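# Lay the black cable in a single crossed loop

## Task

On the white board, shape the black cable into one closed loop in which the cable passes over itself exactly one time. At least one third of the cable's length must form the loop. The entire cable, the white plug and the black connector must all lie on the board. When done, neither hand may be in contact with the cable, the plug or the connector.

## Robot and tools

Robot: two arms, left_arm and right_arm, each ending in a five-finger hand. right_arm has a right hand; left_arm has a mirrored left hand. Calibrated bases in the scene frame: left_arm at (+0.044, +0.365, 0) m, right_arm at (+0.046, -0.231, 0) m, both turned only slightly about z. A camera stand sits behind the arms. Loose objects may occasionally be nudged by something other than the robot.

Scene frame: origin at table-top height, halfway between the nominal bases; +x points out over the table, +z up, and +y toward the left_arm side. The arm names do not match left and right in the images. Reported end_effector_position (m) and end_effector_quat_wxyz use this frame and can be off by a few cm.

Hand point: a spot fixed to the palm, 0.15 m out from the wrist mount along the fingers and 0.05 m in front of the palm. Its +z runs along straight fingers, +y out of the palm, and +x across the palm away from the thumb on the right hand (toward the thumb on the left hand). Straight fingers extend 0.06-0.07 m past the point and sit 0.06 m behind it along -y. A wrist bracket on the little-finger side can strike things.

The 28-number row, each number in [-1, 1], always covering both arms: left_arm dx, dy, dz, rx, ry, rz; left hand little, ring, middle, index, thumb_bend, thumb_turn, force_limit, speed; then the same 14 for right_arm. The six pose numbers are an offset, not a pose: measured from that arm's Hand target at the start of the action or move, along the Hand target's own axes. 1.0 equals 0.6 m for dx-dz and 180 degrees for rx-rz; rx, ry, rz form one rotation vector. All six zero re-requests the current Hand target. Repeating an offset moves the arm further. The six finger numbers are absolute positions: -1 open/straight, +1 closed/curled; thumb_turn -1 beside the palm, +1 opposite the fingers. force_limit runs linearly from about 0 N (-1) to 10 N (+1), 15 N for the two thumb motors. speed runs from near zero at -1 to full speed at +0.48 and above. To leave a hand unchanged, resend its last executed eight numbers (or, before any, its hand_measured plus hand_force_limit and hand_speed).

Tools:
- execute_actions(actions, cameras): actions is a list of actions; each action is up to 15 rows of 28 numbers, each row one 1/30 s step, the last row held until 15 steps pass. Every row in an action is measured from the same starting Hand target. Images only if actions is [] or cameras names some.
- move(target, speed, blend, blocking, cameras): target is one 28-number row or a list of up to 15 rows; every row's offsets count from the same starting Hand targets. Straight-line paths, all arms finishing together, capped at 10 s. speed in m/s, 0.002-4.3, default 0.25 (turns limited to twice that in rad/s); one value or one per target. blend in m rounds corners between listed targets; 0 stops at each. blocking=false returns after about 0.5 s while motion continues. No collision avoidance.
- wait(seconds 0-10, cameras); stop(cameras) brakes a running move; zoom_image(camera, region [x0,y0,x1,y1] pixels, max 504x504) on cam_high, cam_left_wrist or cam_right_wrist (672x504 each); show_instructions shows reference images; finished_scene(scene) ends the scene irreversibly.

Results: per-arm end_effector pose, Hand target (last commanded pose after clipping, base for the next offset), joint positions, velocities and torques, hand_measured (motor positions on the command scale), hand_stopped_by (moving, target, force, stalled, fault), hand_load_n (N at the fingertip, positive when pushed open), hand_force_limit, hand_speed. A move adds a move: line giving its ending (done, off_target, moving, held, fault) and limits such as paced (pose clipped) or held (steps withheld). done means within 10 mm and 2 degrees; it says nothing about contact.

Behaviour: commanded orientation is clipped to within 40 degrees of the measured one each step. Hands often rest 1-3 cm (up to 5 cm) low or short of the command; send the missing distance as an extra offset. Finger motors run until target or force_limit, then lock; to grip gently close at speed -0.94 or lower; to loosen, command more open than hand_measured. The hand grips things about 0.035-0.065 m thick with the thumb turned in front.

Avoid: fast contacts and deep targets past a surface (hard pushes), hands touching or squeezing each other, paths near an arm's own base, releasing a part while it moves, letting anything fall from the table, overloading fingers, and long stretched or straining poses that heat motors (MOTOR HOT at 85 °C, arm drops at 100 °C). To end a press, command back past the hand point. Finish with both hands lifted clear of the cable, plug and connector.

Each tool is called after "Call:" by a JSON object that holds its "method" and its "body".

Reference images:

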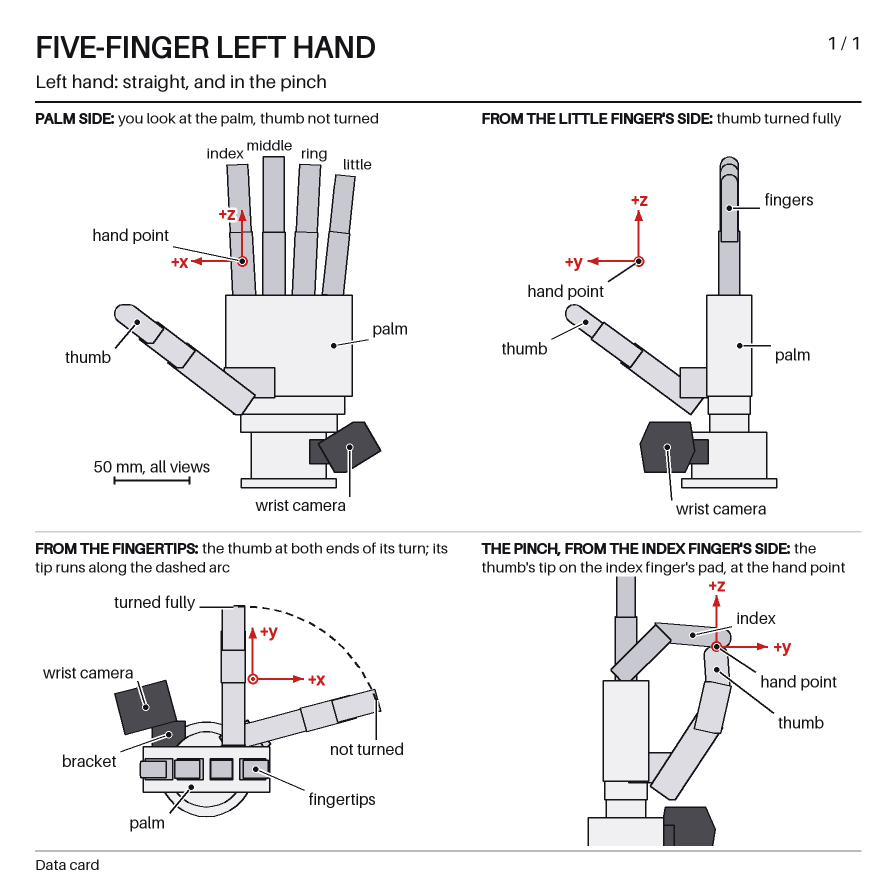

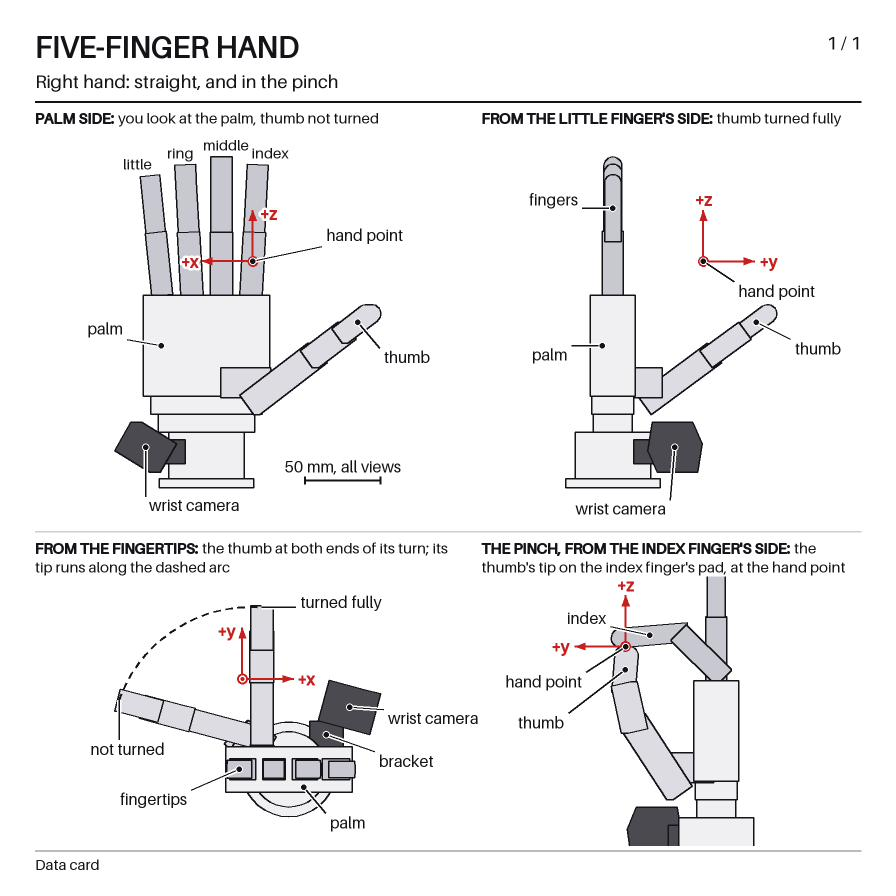

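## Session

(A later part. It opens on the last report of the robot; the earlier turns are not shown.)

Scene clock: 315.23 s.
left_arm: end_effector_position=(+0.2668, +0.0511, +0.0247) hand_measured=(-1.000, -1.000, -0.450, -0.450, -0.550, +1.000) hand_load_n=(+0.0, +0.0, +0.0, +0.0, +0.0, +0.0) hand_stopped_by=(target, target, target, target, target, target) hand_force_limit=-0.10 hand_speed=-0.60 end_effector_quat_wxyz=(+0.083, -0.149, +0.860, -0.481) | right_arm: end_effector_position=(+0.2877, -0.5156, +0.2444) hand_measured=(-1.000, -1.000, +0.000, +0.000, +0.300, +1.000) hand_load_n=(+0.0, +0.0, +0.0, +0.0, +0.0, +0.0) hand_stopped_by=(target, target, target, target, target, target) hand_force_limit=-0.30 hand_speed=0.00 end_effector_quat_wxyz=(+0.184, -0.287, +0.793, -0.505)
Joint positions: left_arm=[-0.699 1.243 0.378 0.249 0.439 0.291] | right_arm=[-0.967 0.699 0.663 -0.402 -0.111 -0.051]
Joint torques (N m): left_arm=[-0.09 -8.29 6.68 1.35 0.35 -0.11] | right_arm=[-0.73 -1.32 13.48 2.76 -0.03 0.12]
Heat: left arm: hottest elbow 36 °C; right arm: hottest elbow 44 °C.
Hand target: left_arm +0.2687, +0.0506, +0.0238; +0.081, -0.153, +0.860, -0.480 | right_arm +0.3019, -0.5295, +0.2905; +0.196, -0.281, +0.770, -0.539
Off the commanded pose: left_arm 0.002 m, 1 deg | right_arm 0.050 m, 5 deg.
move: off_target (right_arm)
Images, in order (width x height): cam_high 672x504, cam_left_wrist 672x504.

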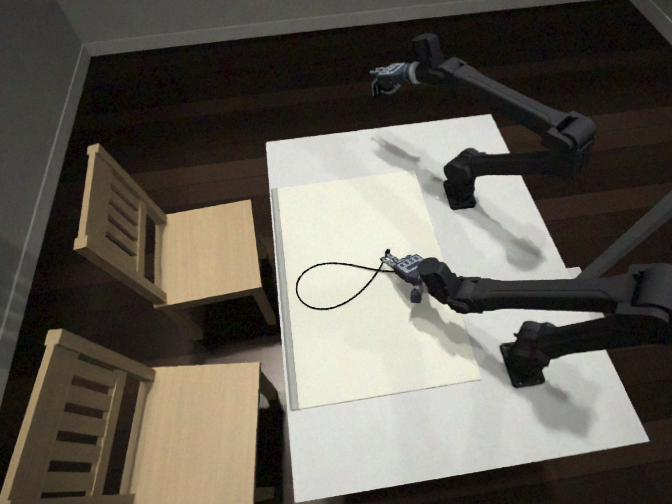

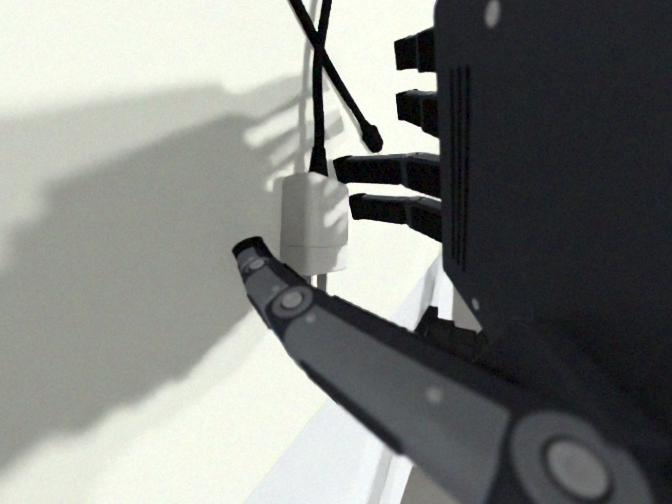

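Call:
{"method": "move", "body": {"target": [[0,-0.095,-0.036,0,0,0,-1,-1,-0.45,-0.45,-0.55,1,-0.1,-0.6,0,0,0,0,0,0,-1,-1,0,0,0.3,1,-0.3,0],[0,-0.18,-0.089,0,0,0,-1,-1,-0.45,-0.45,-0.55,1,-0.1,-0.6,0,0,0,0,0,0,-1,-1,0,0,0.3,1,-0.3,0],[0.0575,-0.1965,-0.3335,0,0,0,-1,-1,-0.45,-0.45,-0.55,1,-0.1,-0.6,0,0,0,0,0,0,-1,-1,0,0,0.3,1,-0.3,0]], "speed": [0.08,0.15,0.25], "blend": [0.01,0.02,0], "cameras": ["cam_high"]}}

Call:
{"method": "zoom_image", "body": {"camera": "cam_high", "region": [270, 200, 450, 335]}}

Scene clock: 329.23 s.
left_arm: end_effector_position=(+0.1901, +0.1416, +0.1986) hand_measured=(-1.000, -1.000, -0.450, -0.450, -0.550, +1.000) hand_load_n=(+0.0, +0.0, +0.0, +0.0, +0.5, +0.0) hand_stopped_by=(target, target, target, target, target, target) hand_force_limit=-0.10 hand_speed=-0.60 end_effector_quat_wxyz=(+0.059, -0.164, +0.868, -0.464) | right_arm: end_effector_position=(+0.2877, -0.5156, +0.2444) hand_measured=(-1.000, -1.000, +0.000, +0.000, +0.300, +1.000) hand_load_n=(+0.0, +0.0, +0.0, +0.0, +0.5, +0.0) hand_stopped_by=(target, target, target, target, target, target) hand_force_limit=-0.30 hand_speed=0.00 end_effector_quat_wxyz=(+0.184, -0.287, +0.793, -0.505)
Joint positions: left_arm=[-0.568 0.531 0.594 -0.781 0.548 0.367] | right_arm=[-0.967 0.699 0.663 -0.402 -0.111 -0.051]
Joint torques (N m): left_arm=[0.91 -3.02 13.45 0.94 0.62 0.09] | right_arm=[-0.15 -1.38 13.55 2.78 -0.02 0.11]
Heat: left arm: hottest elbow 36 °C; right arm: hottest elbow 44 °C.
Hand target: left_arm +0.2007, +0.1407, +0.2298; +0.081, -0.153, +0.860, -0.480 | right_arm +0.3019, -0.5295, +0.2905; +0.196, -0.281, +0.770, -0.539
Off the commanded pose: left_arm 0.033 m, 3 deg | right_arm 0.050 m, 5 deg.
move: off_target (left_arm, right_arm)
Images, in order (width x height): cam_high 672x504.

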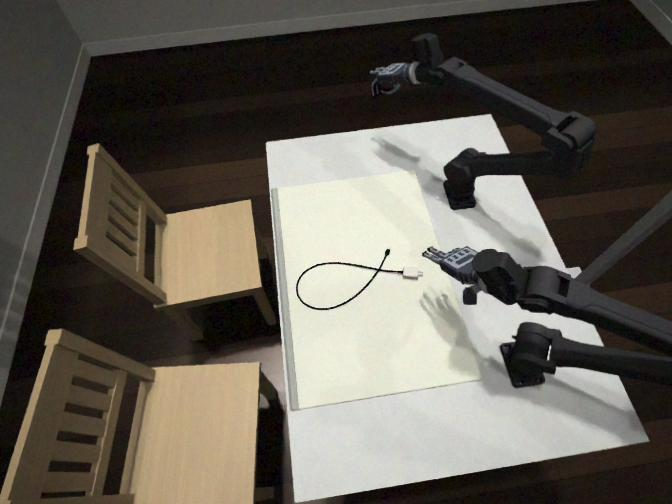

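Scaled by 2.800 from the camera's 672x504 image, which has a finer 960x720 frame.

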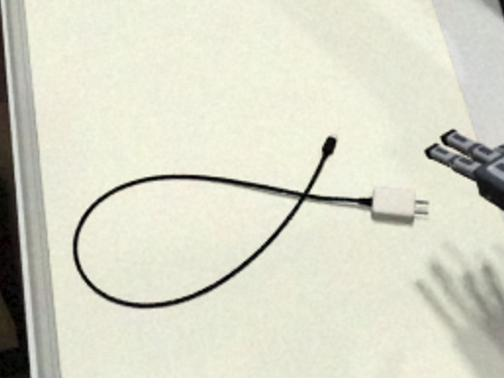

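Identical result; one crossing. Finishing scene 2.

Call:
{"method": "finished_scene", "body": {"scene": 2}}

The scene is finished: the task was done.


## Next scene

The same job, from a new start.

Reference images:

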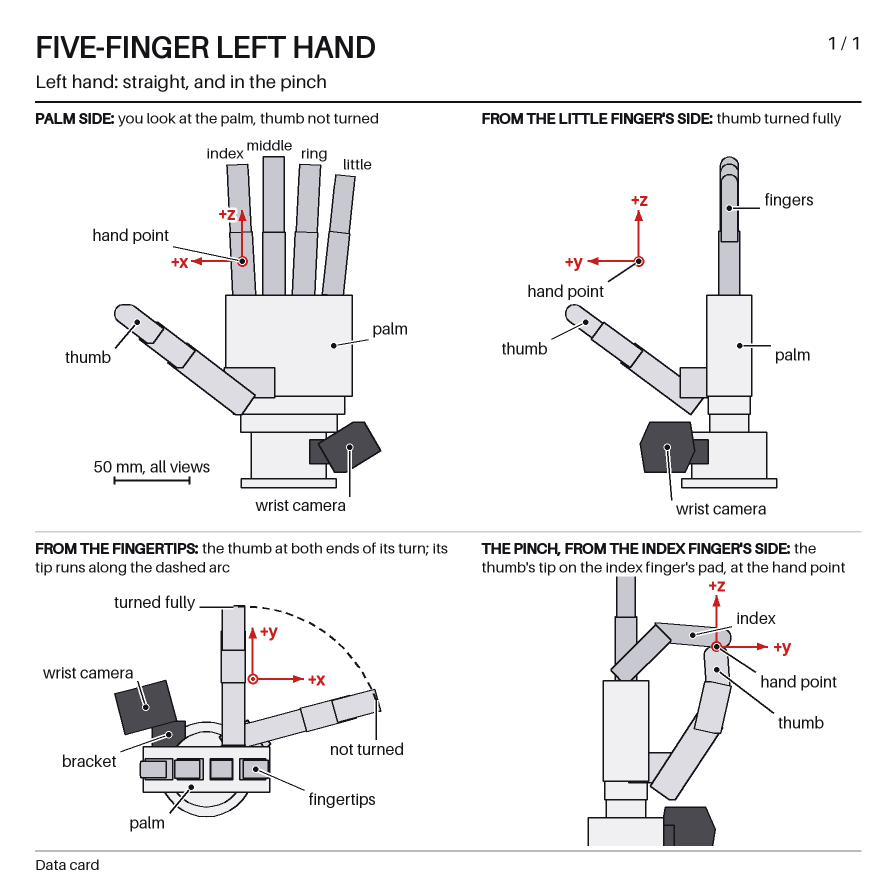

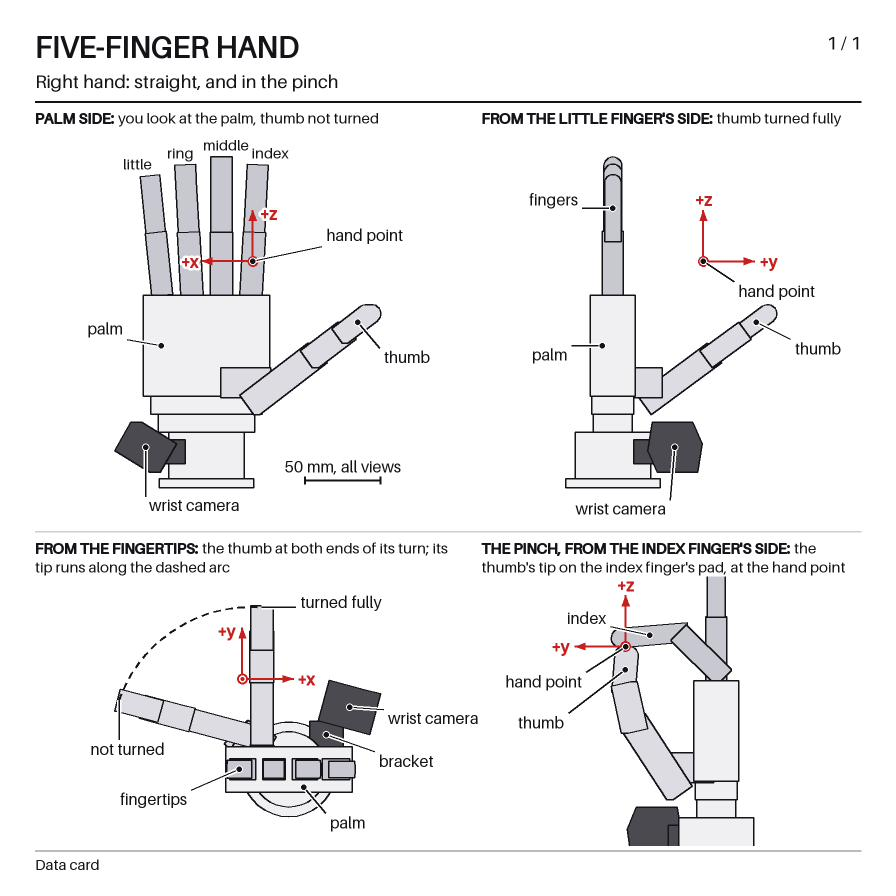

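Call:
{"method": "execute_actions", "body": {"actions": []}}

Call:
{"method": "zoom_image", "body": {"camera": "cam_high", "region": [260, 140, 500, 410]}}

Scene clock: 0.00 s.
left_arm: end_effector_position=(+0.5685, +0.4650, +0.2151) hand_measured=(-1.000, -1.000, -1.000, -1.000, -1.000, -1.000) hand_load_n=(+0.0, +0.0, -0.5, +0.0, +0.0, +0.0) hand_stopped_by=(target, target, target, target, target, target) hand_force_limit=0.00 hand_speed=-0.80 end_effector_quat_wxyz=(+0.678, -0.277, +0.658, -0.176) | right_arm: end_effector_position=(+0.1864, +0.1674, +0.3131) hand_measured=(-1.000, -1.000, -1.000, -1.000, -1.000, -1.000) hand_load_n=(+0.5, +0.0, +0.0, +0.0, +0.0, +0.0) hand_stopped_by=(target, target, target, target, target, target) hand_force_limit=0.00 hand_speed=-0.80 end_effector_quat_wxyz=(+0.717, -0.676, +0.059, -0.159)
Joint positions: left_arm=[0.136 1.233 0.59 0.624 -0.018 0.918] | right_arm=[1.134 0.706 0.515 0.273 -0.161 -0.119]
Joint velocities: within noise
Joint torques (N m): no reading
Heat: left arm: hottest elbow 28 °C; right arm: hottest elbow 28 °C.
Hand target: left_arm +0.5759, +0.4660, +0.2324; +0.690, -0.273, +0.647, -0.179 | right_arm +0.1879, +0.1703, +0.3341; +0.729, -0.663, +0.056, -0.164

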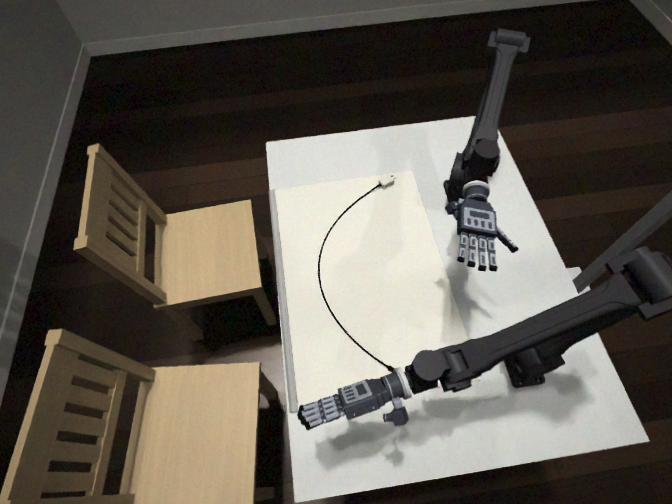

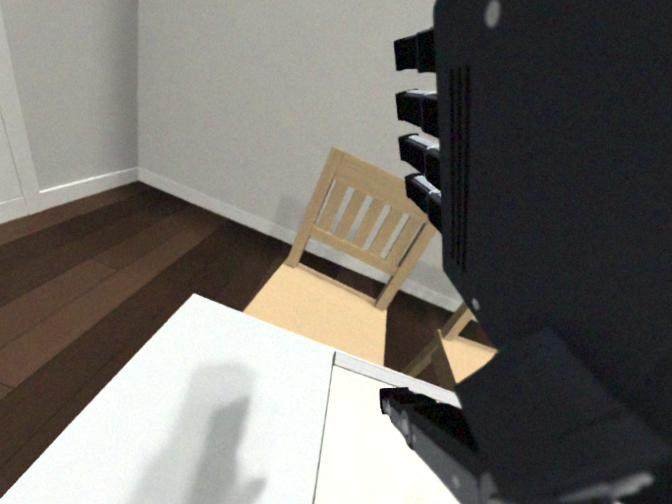

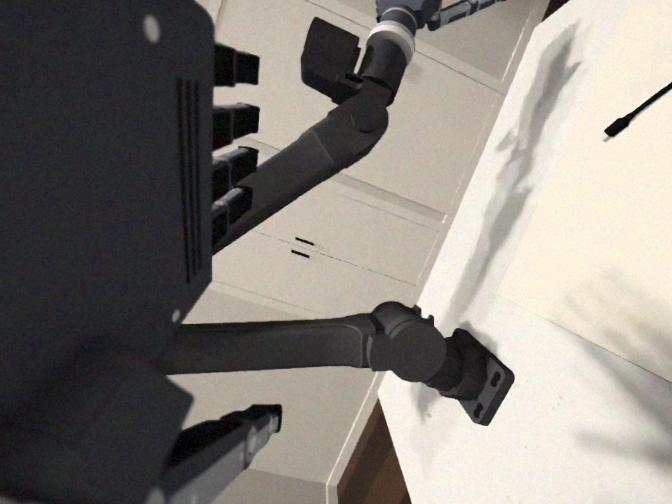

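Scaled by 1.867 from the camera's 672x504 image, which has a finer 960x720 frame.

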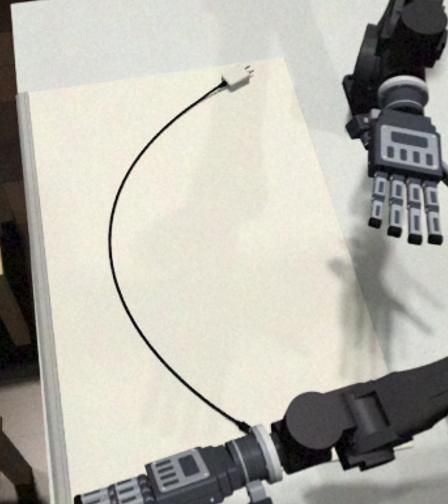

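Call:
{"method": "move", "body": {"target": [-0.0725,-0.1617,-0.6445,-0.0566,0.2652,-0.2204,-1,-1,-0.6,-0.6,-0.5,1,0,0,0.2453,0.174,-0.0193,-0.1494,0.0145,0.0457,-1,-1,0,0,0.3,1,-0.3,0], "speed": 0.3, "cameras": ["cam_high"]}}

Call:
{"method": "zoom_image", "body": {"camera": "cam_high", "region": [340, 290, 460, 400]}}

Call:
{"method": "zoom_image", "body": {"camera": "cam_high", "region": [340, 150, 424, 213]}}

Scene clock: 49.63 s.
left_arm: end_effector_position=(+0.2013, +0.3550, +0.3012) hand_measured=(-1.000, -1.000, -0.600, -0.600, -0.500, +1.000) hand_load_n=(+0.0, +0.0, +0.0, +0.0, +0.0, +0.0) hand_stopped_by=(target, target, target, target, target, target) hand_force_limit=0.00 hand_speed=0.00 end_effector_quat_wxyz=(+0.247, -0.467, +0.756, -0.385) | right_arm: end_effector_position=(+0.3228, +0.1115, +0.2177) hand_measured=(-1.000, -1.000, +0.000, +0.000, +0.300, +1.000) hand_load_n=(+0.0, -0.5, +0.0, +0.0, +0.0, +0.0) hand_stopped_by=(target, target, target, target, target, target) hand_force_limit=-0.30 hand_speed=0.00 end_effector_quat_wxyz=(-0.548, +0.814, -0.168, +0.091)
Joint positions: left_arm=[0.88 0.497 0.936 -1.673 0.908 1.169] | right_arm=[0.664 1.014 0.725 -0.17 -0.521 -0.201]
Joint torques (N m): left_arm=[0.03 -0.09 11.73 0.18 0.84 0.09] | right_arm=[-2.14 -5.42 12.72 1.4 -0.33 -0.1]
Heat: left arm: hottest elbow 34 °C; right arm: hottest elbow 33 °C.
Hand target: left_arm +0.1993, +0.3595, +0.3203; +0.250, -0.433, +0.750, -0.433 | right_arm +0.3401, +0.1204, +0.2502; -0.563, +0.804, -0.155, +0.109
Off the commanded pose: left_arm 0.020 m, 7 deg | right_arm 0.038 m, 3 deg.
joint sent to its limit (left arm) — joint 4 (wrist pitch), lower limit. The joint targets are off in orientation, not in position.
move: off_target (left_arm, right_arm)
Images, in order (width x height): cam_high 672x504.

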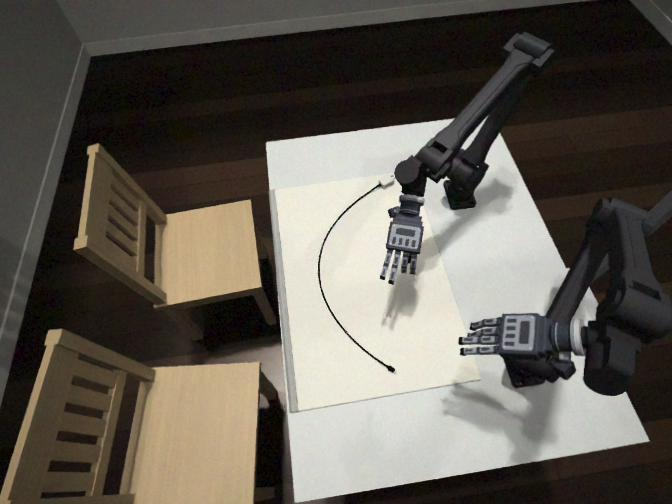

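Scaled by 4.200 from the camera's 672x504 image, which has a finer 960x720 frame.

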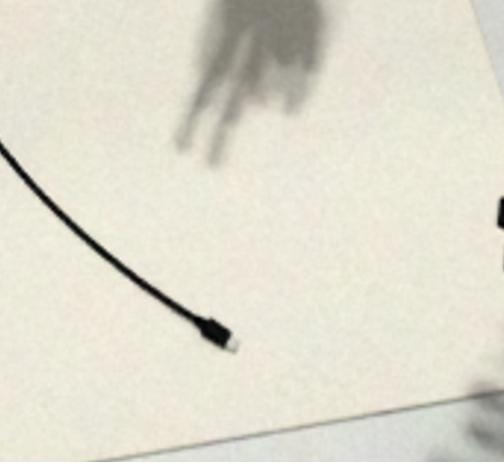

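Scaled by 6.000 from the camera's 672x504 image, which has a finer 960x720 frame.

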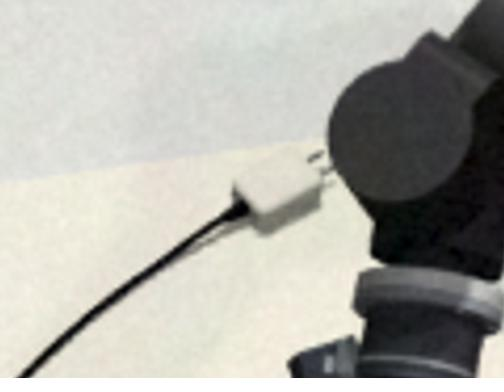

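Call:
{"method": "move", "body": {"target": [[0,0,0,0,0,0,-1,-1,-0.6,-0.6,-0.5,1,0,0,-0.0555,0.094,0.4732,0,0.0313,0.0114,-1,-1,0,0,0.3,1,-0.3,0],[0,0,0,0,0,0,-1,-1,-0.6,-0.6,-0.5,1,0,0,-0.0555,0.1918,0.5087,0,0.0313,0.0114,-1,-1,0,0,0.3,1,-0.3,0]], "speed": [0.25,0.1], "blend": 0, "cameras": ["cam_high","cam_right_wrist"]}}

Scene clock: 78.60 s.
left_arm: end_effector_position=(+0.2013, +0.3551, +0.3011) hand_measured=(-1.000, -1.000, -0.600, -0.600, -0.500, +1.000) hand_load_n=(+0.0, +0.0, +0.0, +0.0, +0.0, +0.0) hand_stopped_by=(target, target, target, target, target, target) hand_force_limit=0.00 hand_speed=0.00 end_effector_quat_wxyz=(+0.247, -0.467, +0.756, -0.385) | right_arm: end_effector_position=(+0.4002, +0.3546, +0.0490) hand_measured=(-1.000, -1.000, +0.000, +0.000, +0.300, +1.000) hand_load_n=(+0.0, -0.5, -2.0, +0.0, +0.0, +0.0) hand_stopped_by=(target, target, target, target, target, target) hand_force_limit=-0.30 hand_speed=0.00 end_effector_quat_wxyz=(-0.559, +0.793, -0.195, +0.143)
Joint positions: left_arm=[0.88 0.497 0.936 -1.673 0.908 1.17] | right_arm=[0.984 1.857 1.04 0.473 -0.12 -0.052]
Joint torques (N m): left_arm=[0.32 0.03 11.7 0.18 0.85 0.1] | right_arm=[-0.97 -12.75 7.36 2.14 -0.02 0.12]
Heat: left arm: hottest elbow 35 °C; right arm: hottest elbow 38 °C.
Hand target: left_arm +0.1993, +0.3594, +0.3203; +0.250, -0.433, +0.750, -0.433 | right_arm +0.4017, +0.3624, +0.0377; -0.557, +0.795, -0.197, +0.138
Off the commanded pose: left_arm 0.020 m, 7 deg | right_arm 0.014 m, 1 deg.
joint sent to its limit (left arm) — joint 4 (wrist pitch), lower limit. The joint targets are off in orientation, not in position.
move: off_target (left_arm, right_arm)
Images, in order (width x height): cam_high 672x504, cam_right_wrist 672x504.

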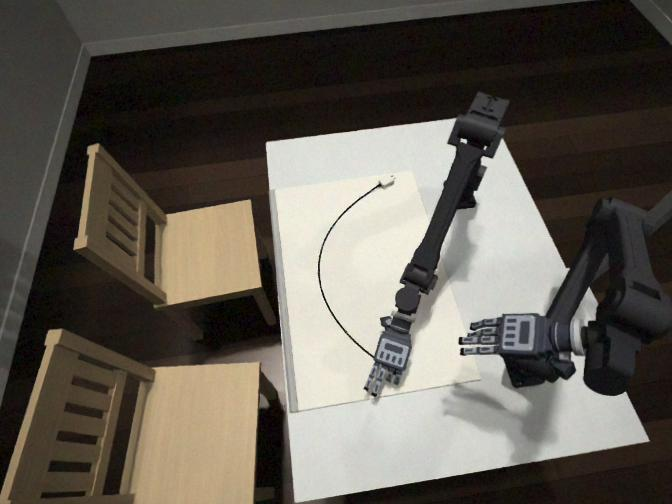

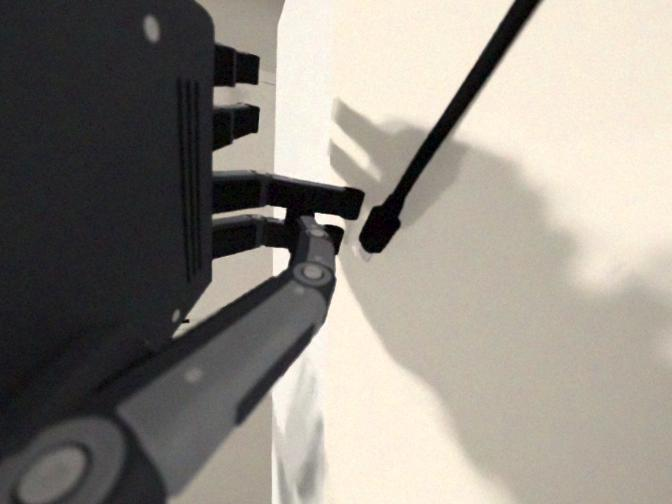

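Call:
{"method": "move", "body": {"target": [[0,0,0,0,0,0,-1,-1,-0.6,-0.6,-0.5,1,0,0,0.0877,0.0888,-0.2443,0,-0.034,-0.0123,-1,-1,0,0,0.3,1,-0.3,0],[0,0,0,0,0,0,-1,-1,-0.6,-0.6,-0.5,1,0,0,0.1475,0.1555,-0.4272,0,-0.0679,-0.0247,-1,-1,0,0,0.3,1,-0.3,0],[0,0,0,0,0,0,-1,-1,-0.6,-0.6,-0.5,1,0,0,0.2085,0.2153,-0.5918,0,-0.0679,-0.0247,-1,-1,0,0,0.3,1,-0.3,0]], "speed": 0.13, "blend": 0.03, "cameras": ["cam_high","cam_right_wrist"]}}

Scene clock: 94.67 s.
left_arm: end_effector_position=(+0.2013, +0.3551, +0.3011) hand_measured=(-1.000, -1.000, -0.600, -0.600, -0.500, +1.000) hand_load_n=(+0.0, +0.0, +0.0, +0.0, +0.0, +0.0) hand_stopped_by=(target, target, target, target, target, target) hand_force_limit=0.00 hand_speed=0.00 end_effector_quat_wxyz=(+0.247, -0.467, +0.756, -0.385) | right_arm: end_effector_position=(+0.3314, -0.0272, +0.0364) hand_measured=(-1.000, -1.000, +0.000, +0.000, +0.300, +1.000) hand_load_n=(+0.0, +0.0, +1.0, +0.0, +0.5, +0.0) hand_stopped_by=(target, target, target, target, target, target) hand_force_limit=-0.30 hand_speed=0.00 end_effector_quat_wxyz=(-0.571, +0.811, -0.103, +0.071)
Joint positions: left_arm=[0.88 0.497 0.936 -1.673 0.908 1.17] | right_arm=[0.172 1.321 0.396 0.172 -1.054 -0.681]
Joint torques (N m): left_arm=[0.26 0.03 11.73 0.2 0.84 0.1] | right_arm=[-1.14 -6.24 5.52 0.31 -0.42 -0.1]
Heat: left arm: hottest elbow 36 °C; right arm: hottest elbow 36 °C.
Hand target: left_arm +0.1993, +0.3594, +0.3203; +0.250, -0.433, +0.750, -0.433 | right_arm +0.3354, -0.0300, +0.0377; -0.569, +0.812, -0.106, +0.075
Off the commanded pose: left_arm 0.020 m, 7 deg | right_arm 0.005 m, 1 deg.
joint sent to its limit (left arm) — joint 4 (wrist pitch), lower limit. The joint targets are off in orientation, not in position.
move: off_target (left_arm)
Images, in order (width x height): cam_high 672x504, cam_right_wrist 672x504.

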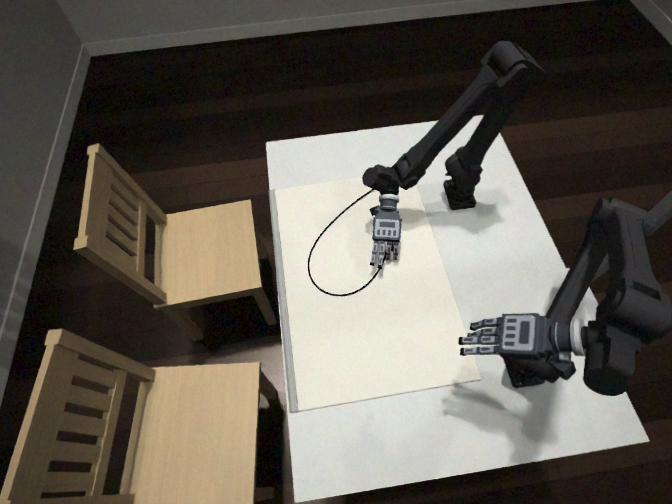

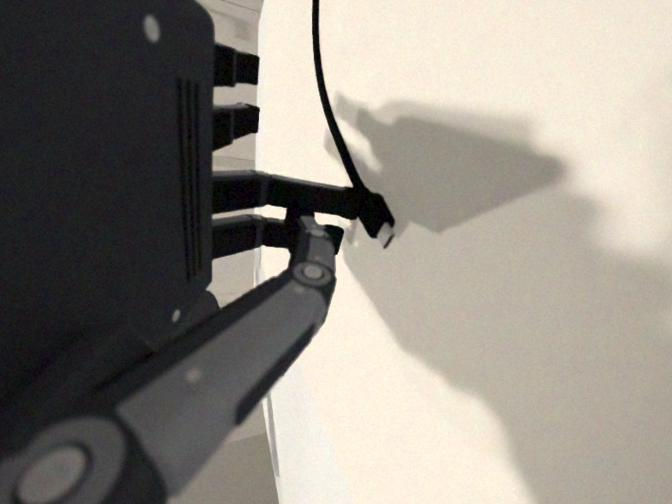

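Call:
{"method": "move", "body": {"target": [[0.0723,-0.0117,0.1543,0,0,0,-1,-1,-0.6,-0.6,-0.5,1,0,0,-0.004,-0.196,-0.055,0,0,0,-1,-1,0,0,0.3,1,-0.3,0],[0.418,-0.0633,0.5105,0,0.05,0.03,-1,-1,-0.6,-0.6,-0.5,1,0,0,0.1595,-0.1147,-0.9145,0,0.6527,0.2375,-1,-1,0,0,0.3,1,-0.3,0],[0.9502,-0.0163,0.7437,-0.011,0.077,0.0444,-1,-1,-0.6,-0.6,-0.5,1,0,0,0.1595,-0.1147,-0.9145,0,0.6527,0.2375,-1,-1,0,0,0.3,1,-0.3,0]], "speed": [0.2,0.4,0.25], "blend": [0.01,0.03,0], "cameras": ["cam_high","cam_left_wrist"]}}

Call:
{"method": "zoom_image", "body": {"camera": "cam_high", "region": [260, 140, 460, 310]}}

Scene clock: 141.40 s.
left_arm: end_effector_position=(+0.2518, -0.3104, +0.0872) hand_measured=(-1.000, -1.000, -0.600, -0.600, -0.500, +1.000) hand_load_n=(+0.0, +0.0, +0.0, +0.0, +0.0, +0.0) hand_stopped_by=(target, target, target, target, target, target) hand_force_limit=0.00 hand_speed=0.00 end_effector_quat_wxyz=(+0.185, -0.323, +0.819, -0.437) | right_arm: end_effector_position=(+0.2879, -0.5173, +0.2463) hand_measured=(-1.000, -1.000, +0.000, +0.000, +0.300, +1.000) hand_load_n=(+0.0, +0.0, +0.0, +0.0, +0.0, +0.0) hand_stopped_by=(target, target, target, target, target, target) hand_force_limit=-0.30 hand_speed=0.00 end_effector_quat_wxyz=(+0.185, -0.287, +0.791, -0.508)
Joint positions: left_arm=[-1.32 1.841 1.329 -0.141 -0.439 -0.289] | right_arm=[-0.971 0.7 0.664 -0.395 -0.116 -0.052]
Joint torques (N m): left_arm=[-0.5 -19.84 12.29 0.87 -0.13 -0.2] | right_arm=[-0.73 -1.67 13.31 2.63 0 0.07]
Heat: left arm: hottest elbow 37 °C; right arm: hottest elbow 34 °C.
Hand target: left_arm +0.2534, -0.3298, +0.1052; +0.180, -0.329, +0.810, -0.450 | right_arm +0.3012, -0.5302, +0.2899; +0.197, -0.281, +0.769, -0.539
Off the commanded pose: left_arm 0.026 m, 2 deg | right_arm 0.047 m, 5 deg.
move: off_target (left_arm, right_arm)
Images, in order (width x height): cam_high 672x504, cam_left_wrist 672x504.

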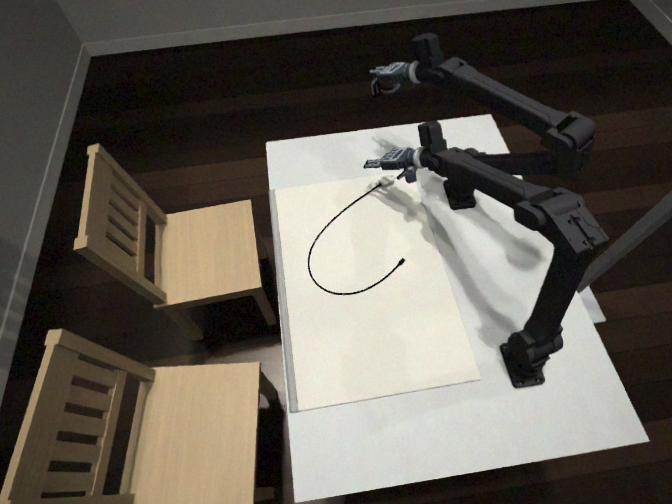

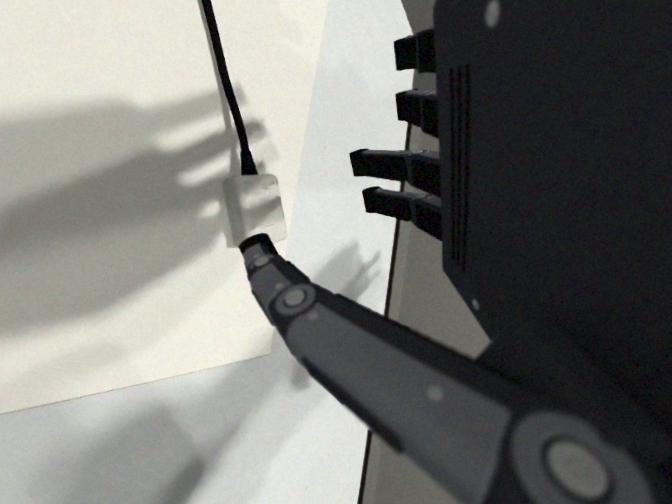

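Scaled by 2.520 from the camera's 672x504 image, which has a finer 960x720 frame.

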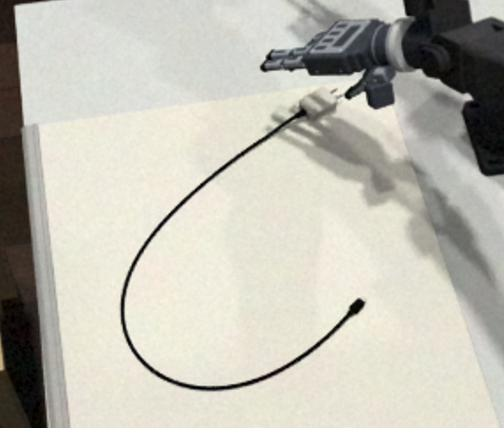

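Call:
{"method": "move", "body": {"target": [-0.0147,0.142,0.054,0,0,0,-1,-1,-0.6,-0.6,-0.5,1,0,0,0,0,0,0,0,0,-1,-1,0,0,0.3,1,-0.3,0], "speed": 0.1, "cameras": ["cam_left_wrist"]}}

Scene clock: 203.33 s.
left_arm: end_effector_position=(+0.2513, -0.3075, +0.0220) hand_measured=(-1.000, -1.000, -0.600, -0.600, -0.500, +1.000) hand_load_n=(+0.0, +0.0, +0.0, +0.0, +0.0, -0.5) hand_stopped_by=(target, target, target, target, target, target) hand_force_limit=0.00 hand_speed=0.00 end_effector_quat_wxyz=(+0.184, -0.326, +0.813, -0.446) | right_arm: end_effector_position=(+0.2879, -0.5173, +0.2463) hand_measured=(-1.000, -1.000, +0.000, +0.000, +0.300, +1.000) hand_load_n=(+0.0, +0.0, +0.0, +0.0, +0.0, +0.0) hand_stopped_by=(target, target, target, target, target, target) hand_force_limit=-0.30 hand_speed=0.00 end_effector_quat_wxyz=(+0.185, -0.287, +0.791, -0.508)
Joint positions: left_arm=[-1.321 1.927 1.245 0.049 -0.442 -0.294] | right_arm=[-0.971 0.7 0.664 -0.395 -0.116 -0.052]
Joint torques (N m): left_arm=[-0.73 -20.31 7.19 2.28 -0.11 -0.19] | right_arm=[-0.97 -2.84 13.41 2.47 0 0.08]
Heat: left arm: hottest elbow 39 °C; right arm: hottest elbow 43 °C.
Hand target: left_arm +0.2473, -0.3111, +0.0155; +0.180, -0.329, +0.810, -0.450 | right_arm +0.3012, -0.5302, +0.2899; +0.197, -0.281, +0.769, -0.539
Off the commanded pose: left_arm 0.008 m, 1 deg | right_arm 0.047 m, 5 deg.
move: off_target (right_arm)
Images, in order (width x height): cam_left_wrist 672x504.

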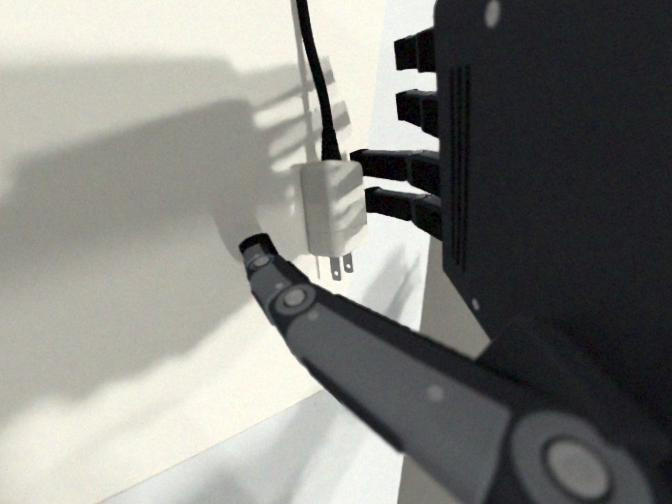

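Call:
{"method": "move", "body": {"target": [[0,0,0,0,0,0,-1,-1,0.1,0.1,0.1,1,-0.1,-0.85,0,0,0,0,0,0,-1,-1,0,0,0.3,1,-0.3,0],[0.0048,-0.199,-0.1108,0,0,0,-1,-1,0.1,0.1,0.1,1,-0.1,-0.85,0,0,0,0,0,0,-1,-1,0,0,0.3,1,-0.3,0],[-0.3715,-0.1747,-0.159,0,0.08,0.05,-1,-1,0.1,0.1,0.1,1,-0.1,-0.85,0,0,0,0,0,0,-1,-1,0,0,0.3,1,-0.3,0],[-0.567,-0.0862,-0.2857,0,0.16,0.1,-1,-1,0.1,0.1,0.1,1,-0.1,-0.85,0,0,0,0,0,0,-1,-1,0,0,0.3,1,-0.3,0]], "speed": [0.1,0.1,0.17,0.17], "blend": [0,0.01,0.04,0], "cameras": ["cam_high","cam_left_wrist"]}}

Call:
{"method": "zoom_image", "body": {"camera": "cam_high", "region": [260, 170, 460, 330]}}

Scene clock: 227.10 s.
left_arm: end_effector_position=(+0.4056, +0.0092, +0.1373) hand_measured=(-1.000, -1.000, -0.240, -0.146, -0.264, +1.000) hand_load_n=(+0.0, +0.0, +1.0, +7.0, +7.5, -0.5) hand_stopped_by=(target, target, force, force, force, target) hand_force_limit=-0.10 hand_speed=-0.85 end_effector_quat_wxyz=(+0.031, -0.085, +0.873, -0.480) | right_arm: end_effector_position=(+0.2879, -0.5173, +0.2463) hand_measured=(-1.000, -1.000, +0.000, +0.000, +0.300, +1.000) hand_load_n=(+0.0, -0.5, +0.0, +0.0, +0.0, +0.0) hand_stopped_by=(target, target, target, target, target, target) hand_force_limit=-0.30 hand_speed=0.00 end_effector_quat_wxyz=(+0.185, -0.287, +0.791, -0.508)
Joint positions: left_arm=[-0.525 1.437 0.973 -0.318 0.704 0.539] | right_arm=[-0.971 0.7 0.664 -0.395 -0.116 -0.052]
Joint torques (N m): left_arm=[0.38 -15.97 9.18 0.81 0.74 0.08] | right_arm=[-0.62 -1.2 13.44 2.51 -0.09 0.09]
Heat: left arm: hottest elbow 38 °C; right arm: hottest elbow 45 °C.
Hand target: left_arm +0.4102, +0.0104, +0.1488; +0.041, -0.077, +0.870, -0.484 | right_arm +0.3012, -0.5302, +0.2899; +0.197, -0.281, +0.769, -0.539
Off the commanded pose: left_arm 0.012 m, 2 deg | right_arm 0.047 m, 5 deg.
move: off_target (left_arm, right_arm)
Images, in order (width x height): cam_high 672x504, cam_left_wrist 672x504.

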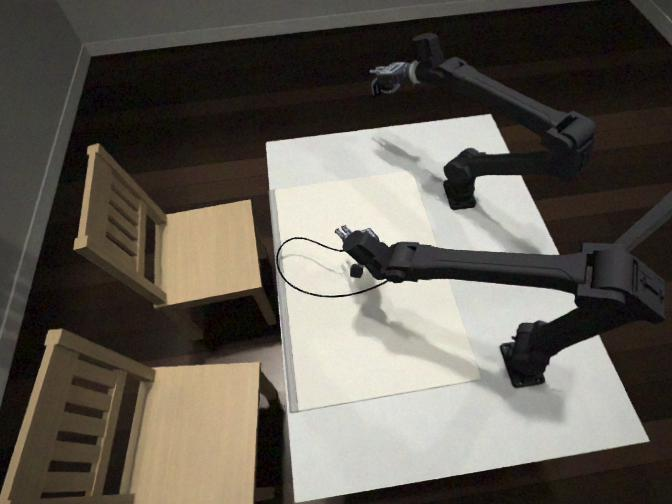

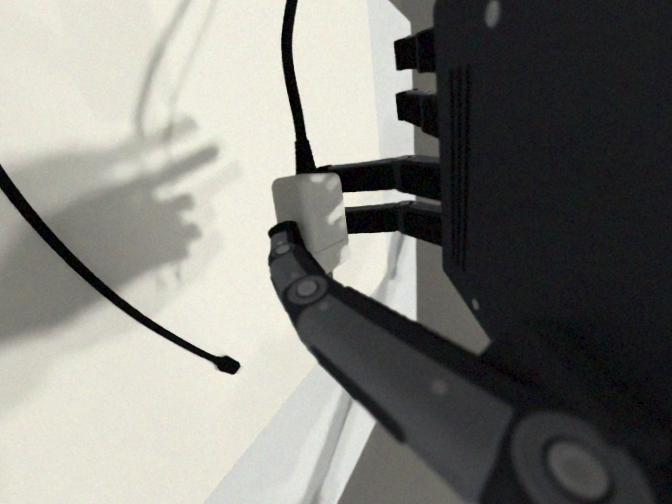

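Scaled by 2.520 from the camera's 672x504 image, which has a finer 960x720 frame.

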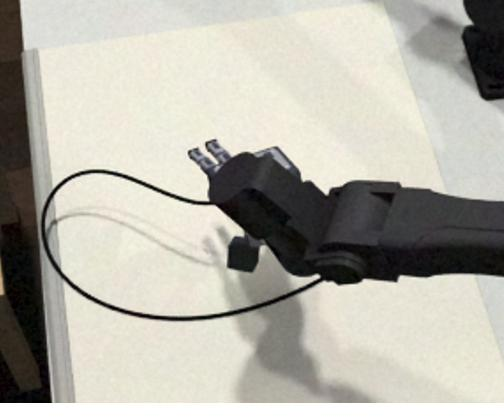

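Call:
{"method": "move", "body": {"target": [0.1643,0.1627,-0.1695,0,0.0565,0.0353,-1,-1,0.1,0.1,0.1,1,-0.1,-0.85,0,0,0,0,0,0,-1,-1,0,0,0.3,1,-0.3,0], "speed": 0.15, "cameras": ["cam_high","cam_left_wrist"]}}

Call:
{"method": "zoom_image", "body": {"camera": "cam_high", "region": [260, 180, 460, 340]}}

Scene clock: 243.77 s.
left_arm: end_effector_position=(+0.2851, +0.1261, +0.1150) hand_measured=(-1.000, -1.000, -0.240, -0.146, -0.264, +1.000) hand_load_n=(+0.0, +0.0, +1.5, +7.5, +7.5, +0.0) hand_stopped_by=(target, target, force, force, force, target) hand_force_limit=-0.10 hand_speed=-0.85 end_effector_quat_wxyz=(-0.017, +0.012, +0.875, -0.484) | right_arm: end_effector_position=(+0.2879, -0.5173, +0.2463) hand_measured=(-1.000, -1.000, +0.000, +0.000, +0.300, +1.000) hand_load_n=(+0.0, +0.0, +0.0, +0.0, +0.0, +0.0) hand_stopped_by=(target, target, target, target, target, target) hand_force_limit=-0.30 hand_speed=0.00 end_effector_quat_wxyz=(+0.185, -0.287, +0.791, -0.508)
Joint positions: left_arm=[-0.358 1.134 0.679 -0.651 0.935 0.993] | right_arm=[-0.971 0.7 0.664 -0.395 -0.116 -0.052]
Joint torques (N m): left_arm=[0.62 -9.93 8.47 0.36 1.04 0.08] | right_arm=[0.09 -1.2 13.15 2.71 -0.01 0.15]
Heat: left arm: hottest elbow 37 °C; right arm: hottest elbow 45 °C.
Hand target: left_arm +0.2891, +0.1290, +0.1199; -0.009, +0.014, +0.874, -0.486 | right_arm +0.3012, -0.5302, +0.2899; +0.197, -0.281, +0.769, -0.539
Off the commanded pose: left_arm 0.007 m, 1 deg | right_arm 0.047 m, 5 deg.
move: off_target (right_arm)
Images, in order (width x height): cam_high 672x504, cam_left_wrist 672x504.

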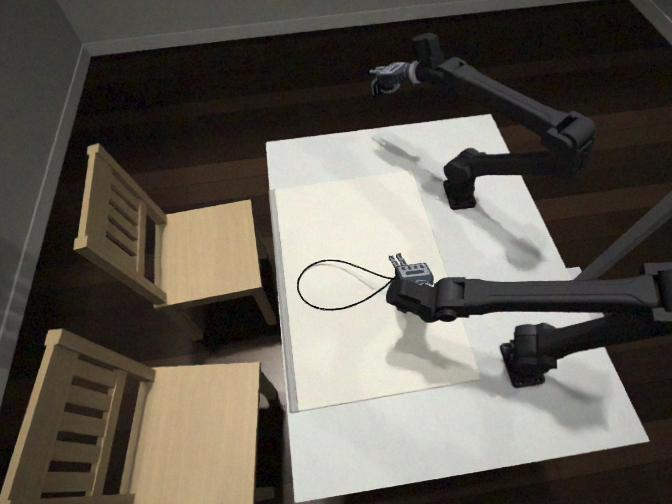

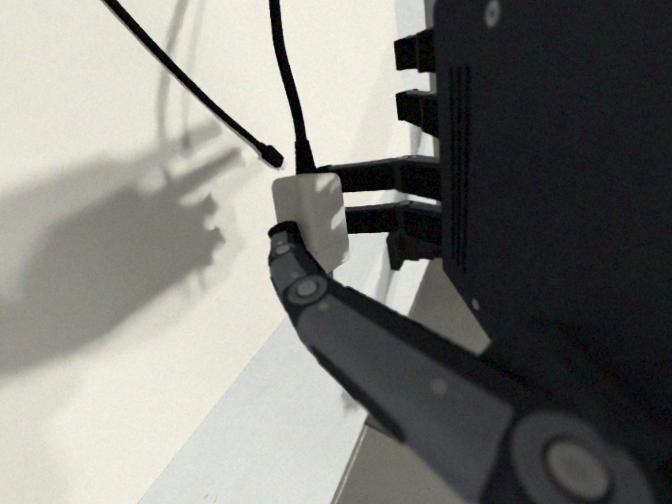

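Scaled by 2.520 from the camera's 672x504 image, which has a finer 960x720 frame.

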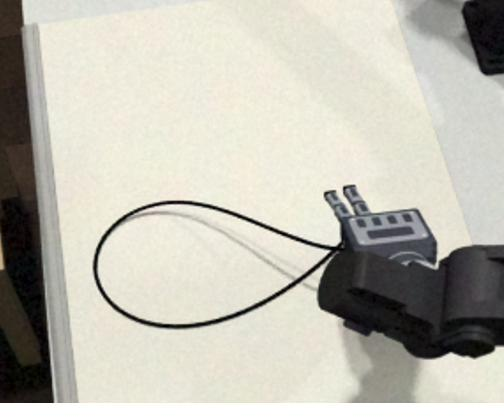

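Call:
{"method": "move", "body": {"target": [[0.0125,0.1315,0.0572,0,0,0,-1,-1,0.1,0.1,0.1,1,-0.1,-0.85,0,0,0,0,0,0,-1,-1,0,0,0.3,1,-0.3,0],[0.0125,0.1555,0.0722,0,0,0,-1,-1,0.1,0.1,0.1,1,-0.1,-0.85,0,0,0,0,0,0,-1,-1,0,0,0.3,1,-0.3,0],[0.0105,0.1435,0.0725,0,0,0,-1,-1,0.1,0.1,0.1,1,-0.1,-0.85,0,0,0,0,0,0,-1,-1,0,0,0.3,1,-0.3,0]], "speed": [0.1,0.04,0.04], "blend": [0.003,0,0], "cameras": ["cam_high","cam_left_wrist"]}}

Call:
{"method": "zoom_image", "body": {"camera": "cam_high", "region": [260, 180, 460, 340]}}

Scene clock: 278.03 s.
left_arm: end_effector_position=(+0.2761, +0.1386, +0.0264) hand_measured=(-1.000, -1.000, -0.240, -0.146, -0.264, +1.000) hand_load_n=(+0.0, +0.0, -0.5, +7.0, +7.5, +0.0) hand_stopped_by=(target, target, force, force, force, target) hand_force_limit=-0.10 hand_speed=-0.85 end_effector_quat_wxyz=(-0.018, +0.013, +0.872, -0.489) | right_arm: end_effector_position=(+0.2879, -0.5173, +0.2463) hand_measured=(-1.000, -1.000, +0.000, +0.000, +0.300, +1.000) hand_load_n=(+0.0, +0.0, +0.0, +0.0, +0.0, +0.0) hand_stopped_by=(target, target, target, target, target, target) hand_force_limit=-0.30 hand_speed=0.00 end_effector_quat_wxyz=(+0.185, -0.287, +0.791, -0.508)
Joint positions: left_arm=[-0.322 1.295 0.518 -0.371 0.963 1.046] | right_arm=[-0.971 0.7 0.664 -0.395 -0.116 -0.052]
Joint torques (N m): left_arm=[-0.03 -8.76 6.64 1.63 0.27 -0.09] | right_arm=[-0.26 -1.85 13.44 2.63 -0.05 0.05]
Heat: left arm: hottest elbow 37 °C; right arm: hottest elbow 46 °C.
Hand target: left_arm +0.2828, +0.1377, +0.0238; -0.009, +0.014, +0.874, -0.486 | right_arm +0.3012, -0.5302, +0.2899; +0.197, -0.281, +0.769, -0.539
Off the commanded pose: left_arm 0.007 m, 1 deg | right_arm 0.047 m, 5 deg.
move: off_target (right_arm)
Images, in order (width x height): cam_high 672x504, cam_left_wrist 672x504.

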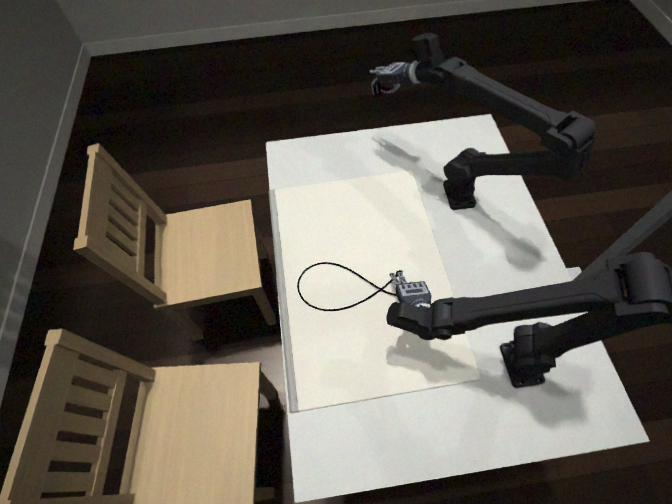

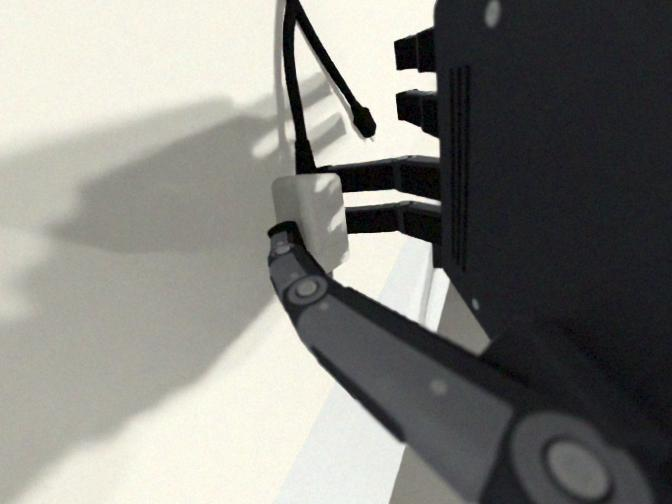

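Scaled by 2.520 from the camera's 672x504 image, which has a finer 960x720 frame.

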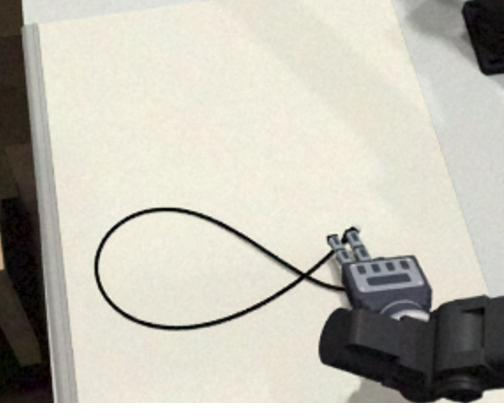

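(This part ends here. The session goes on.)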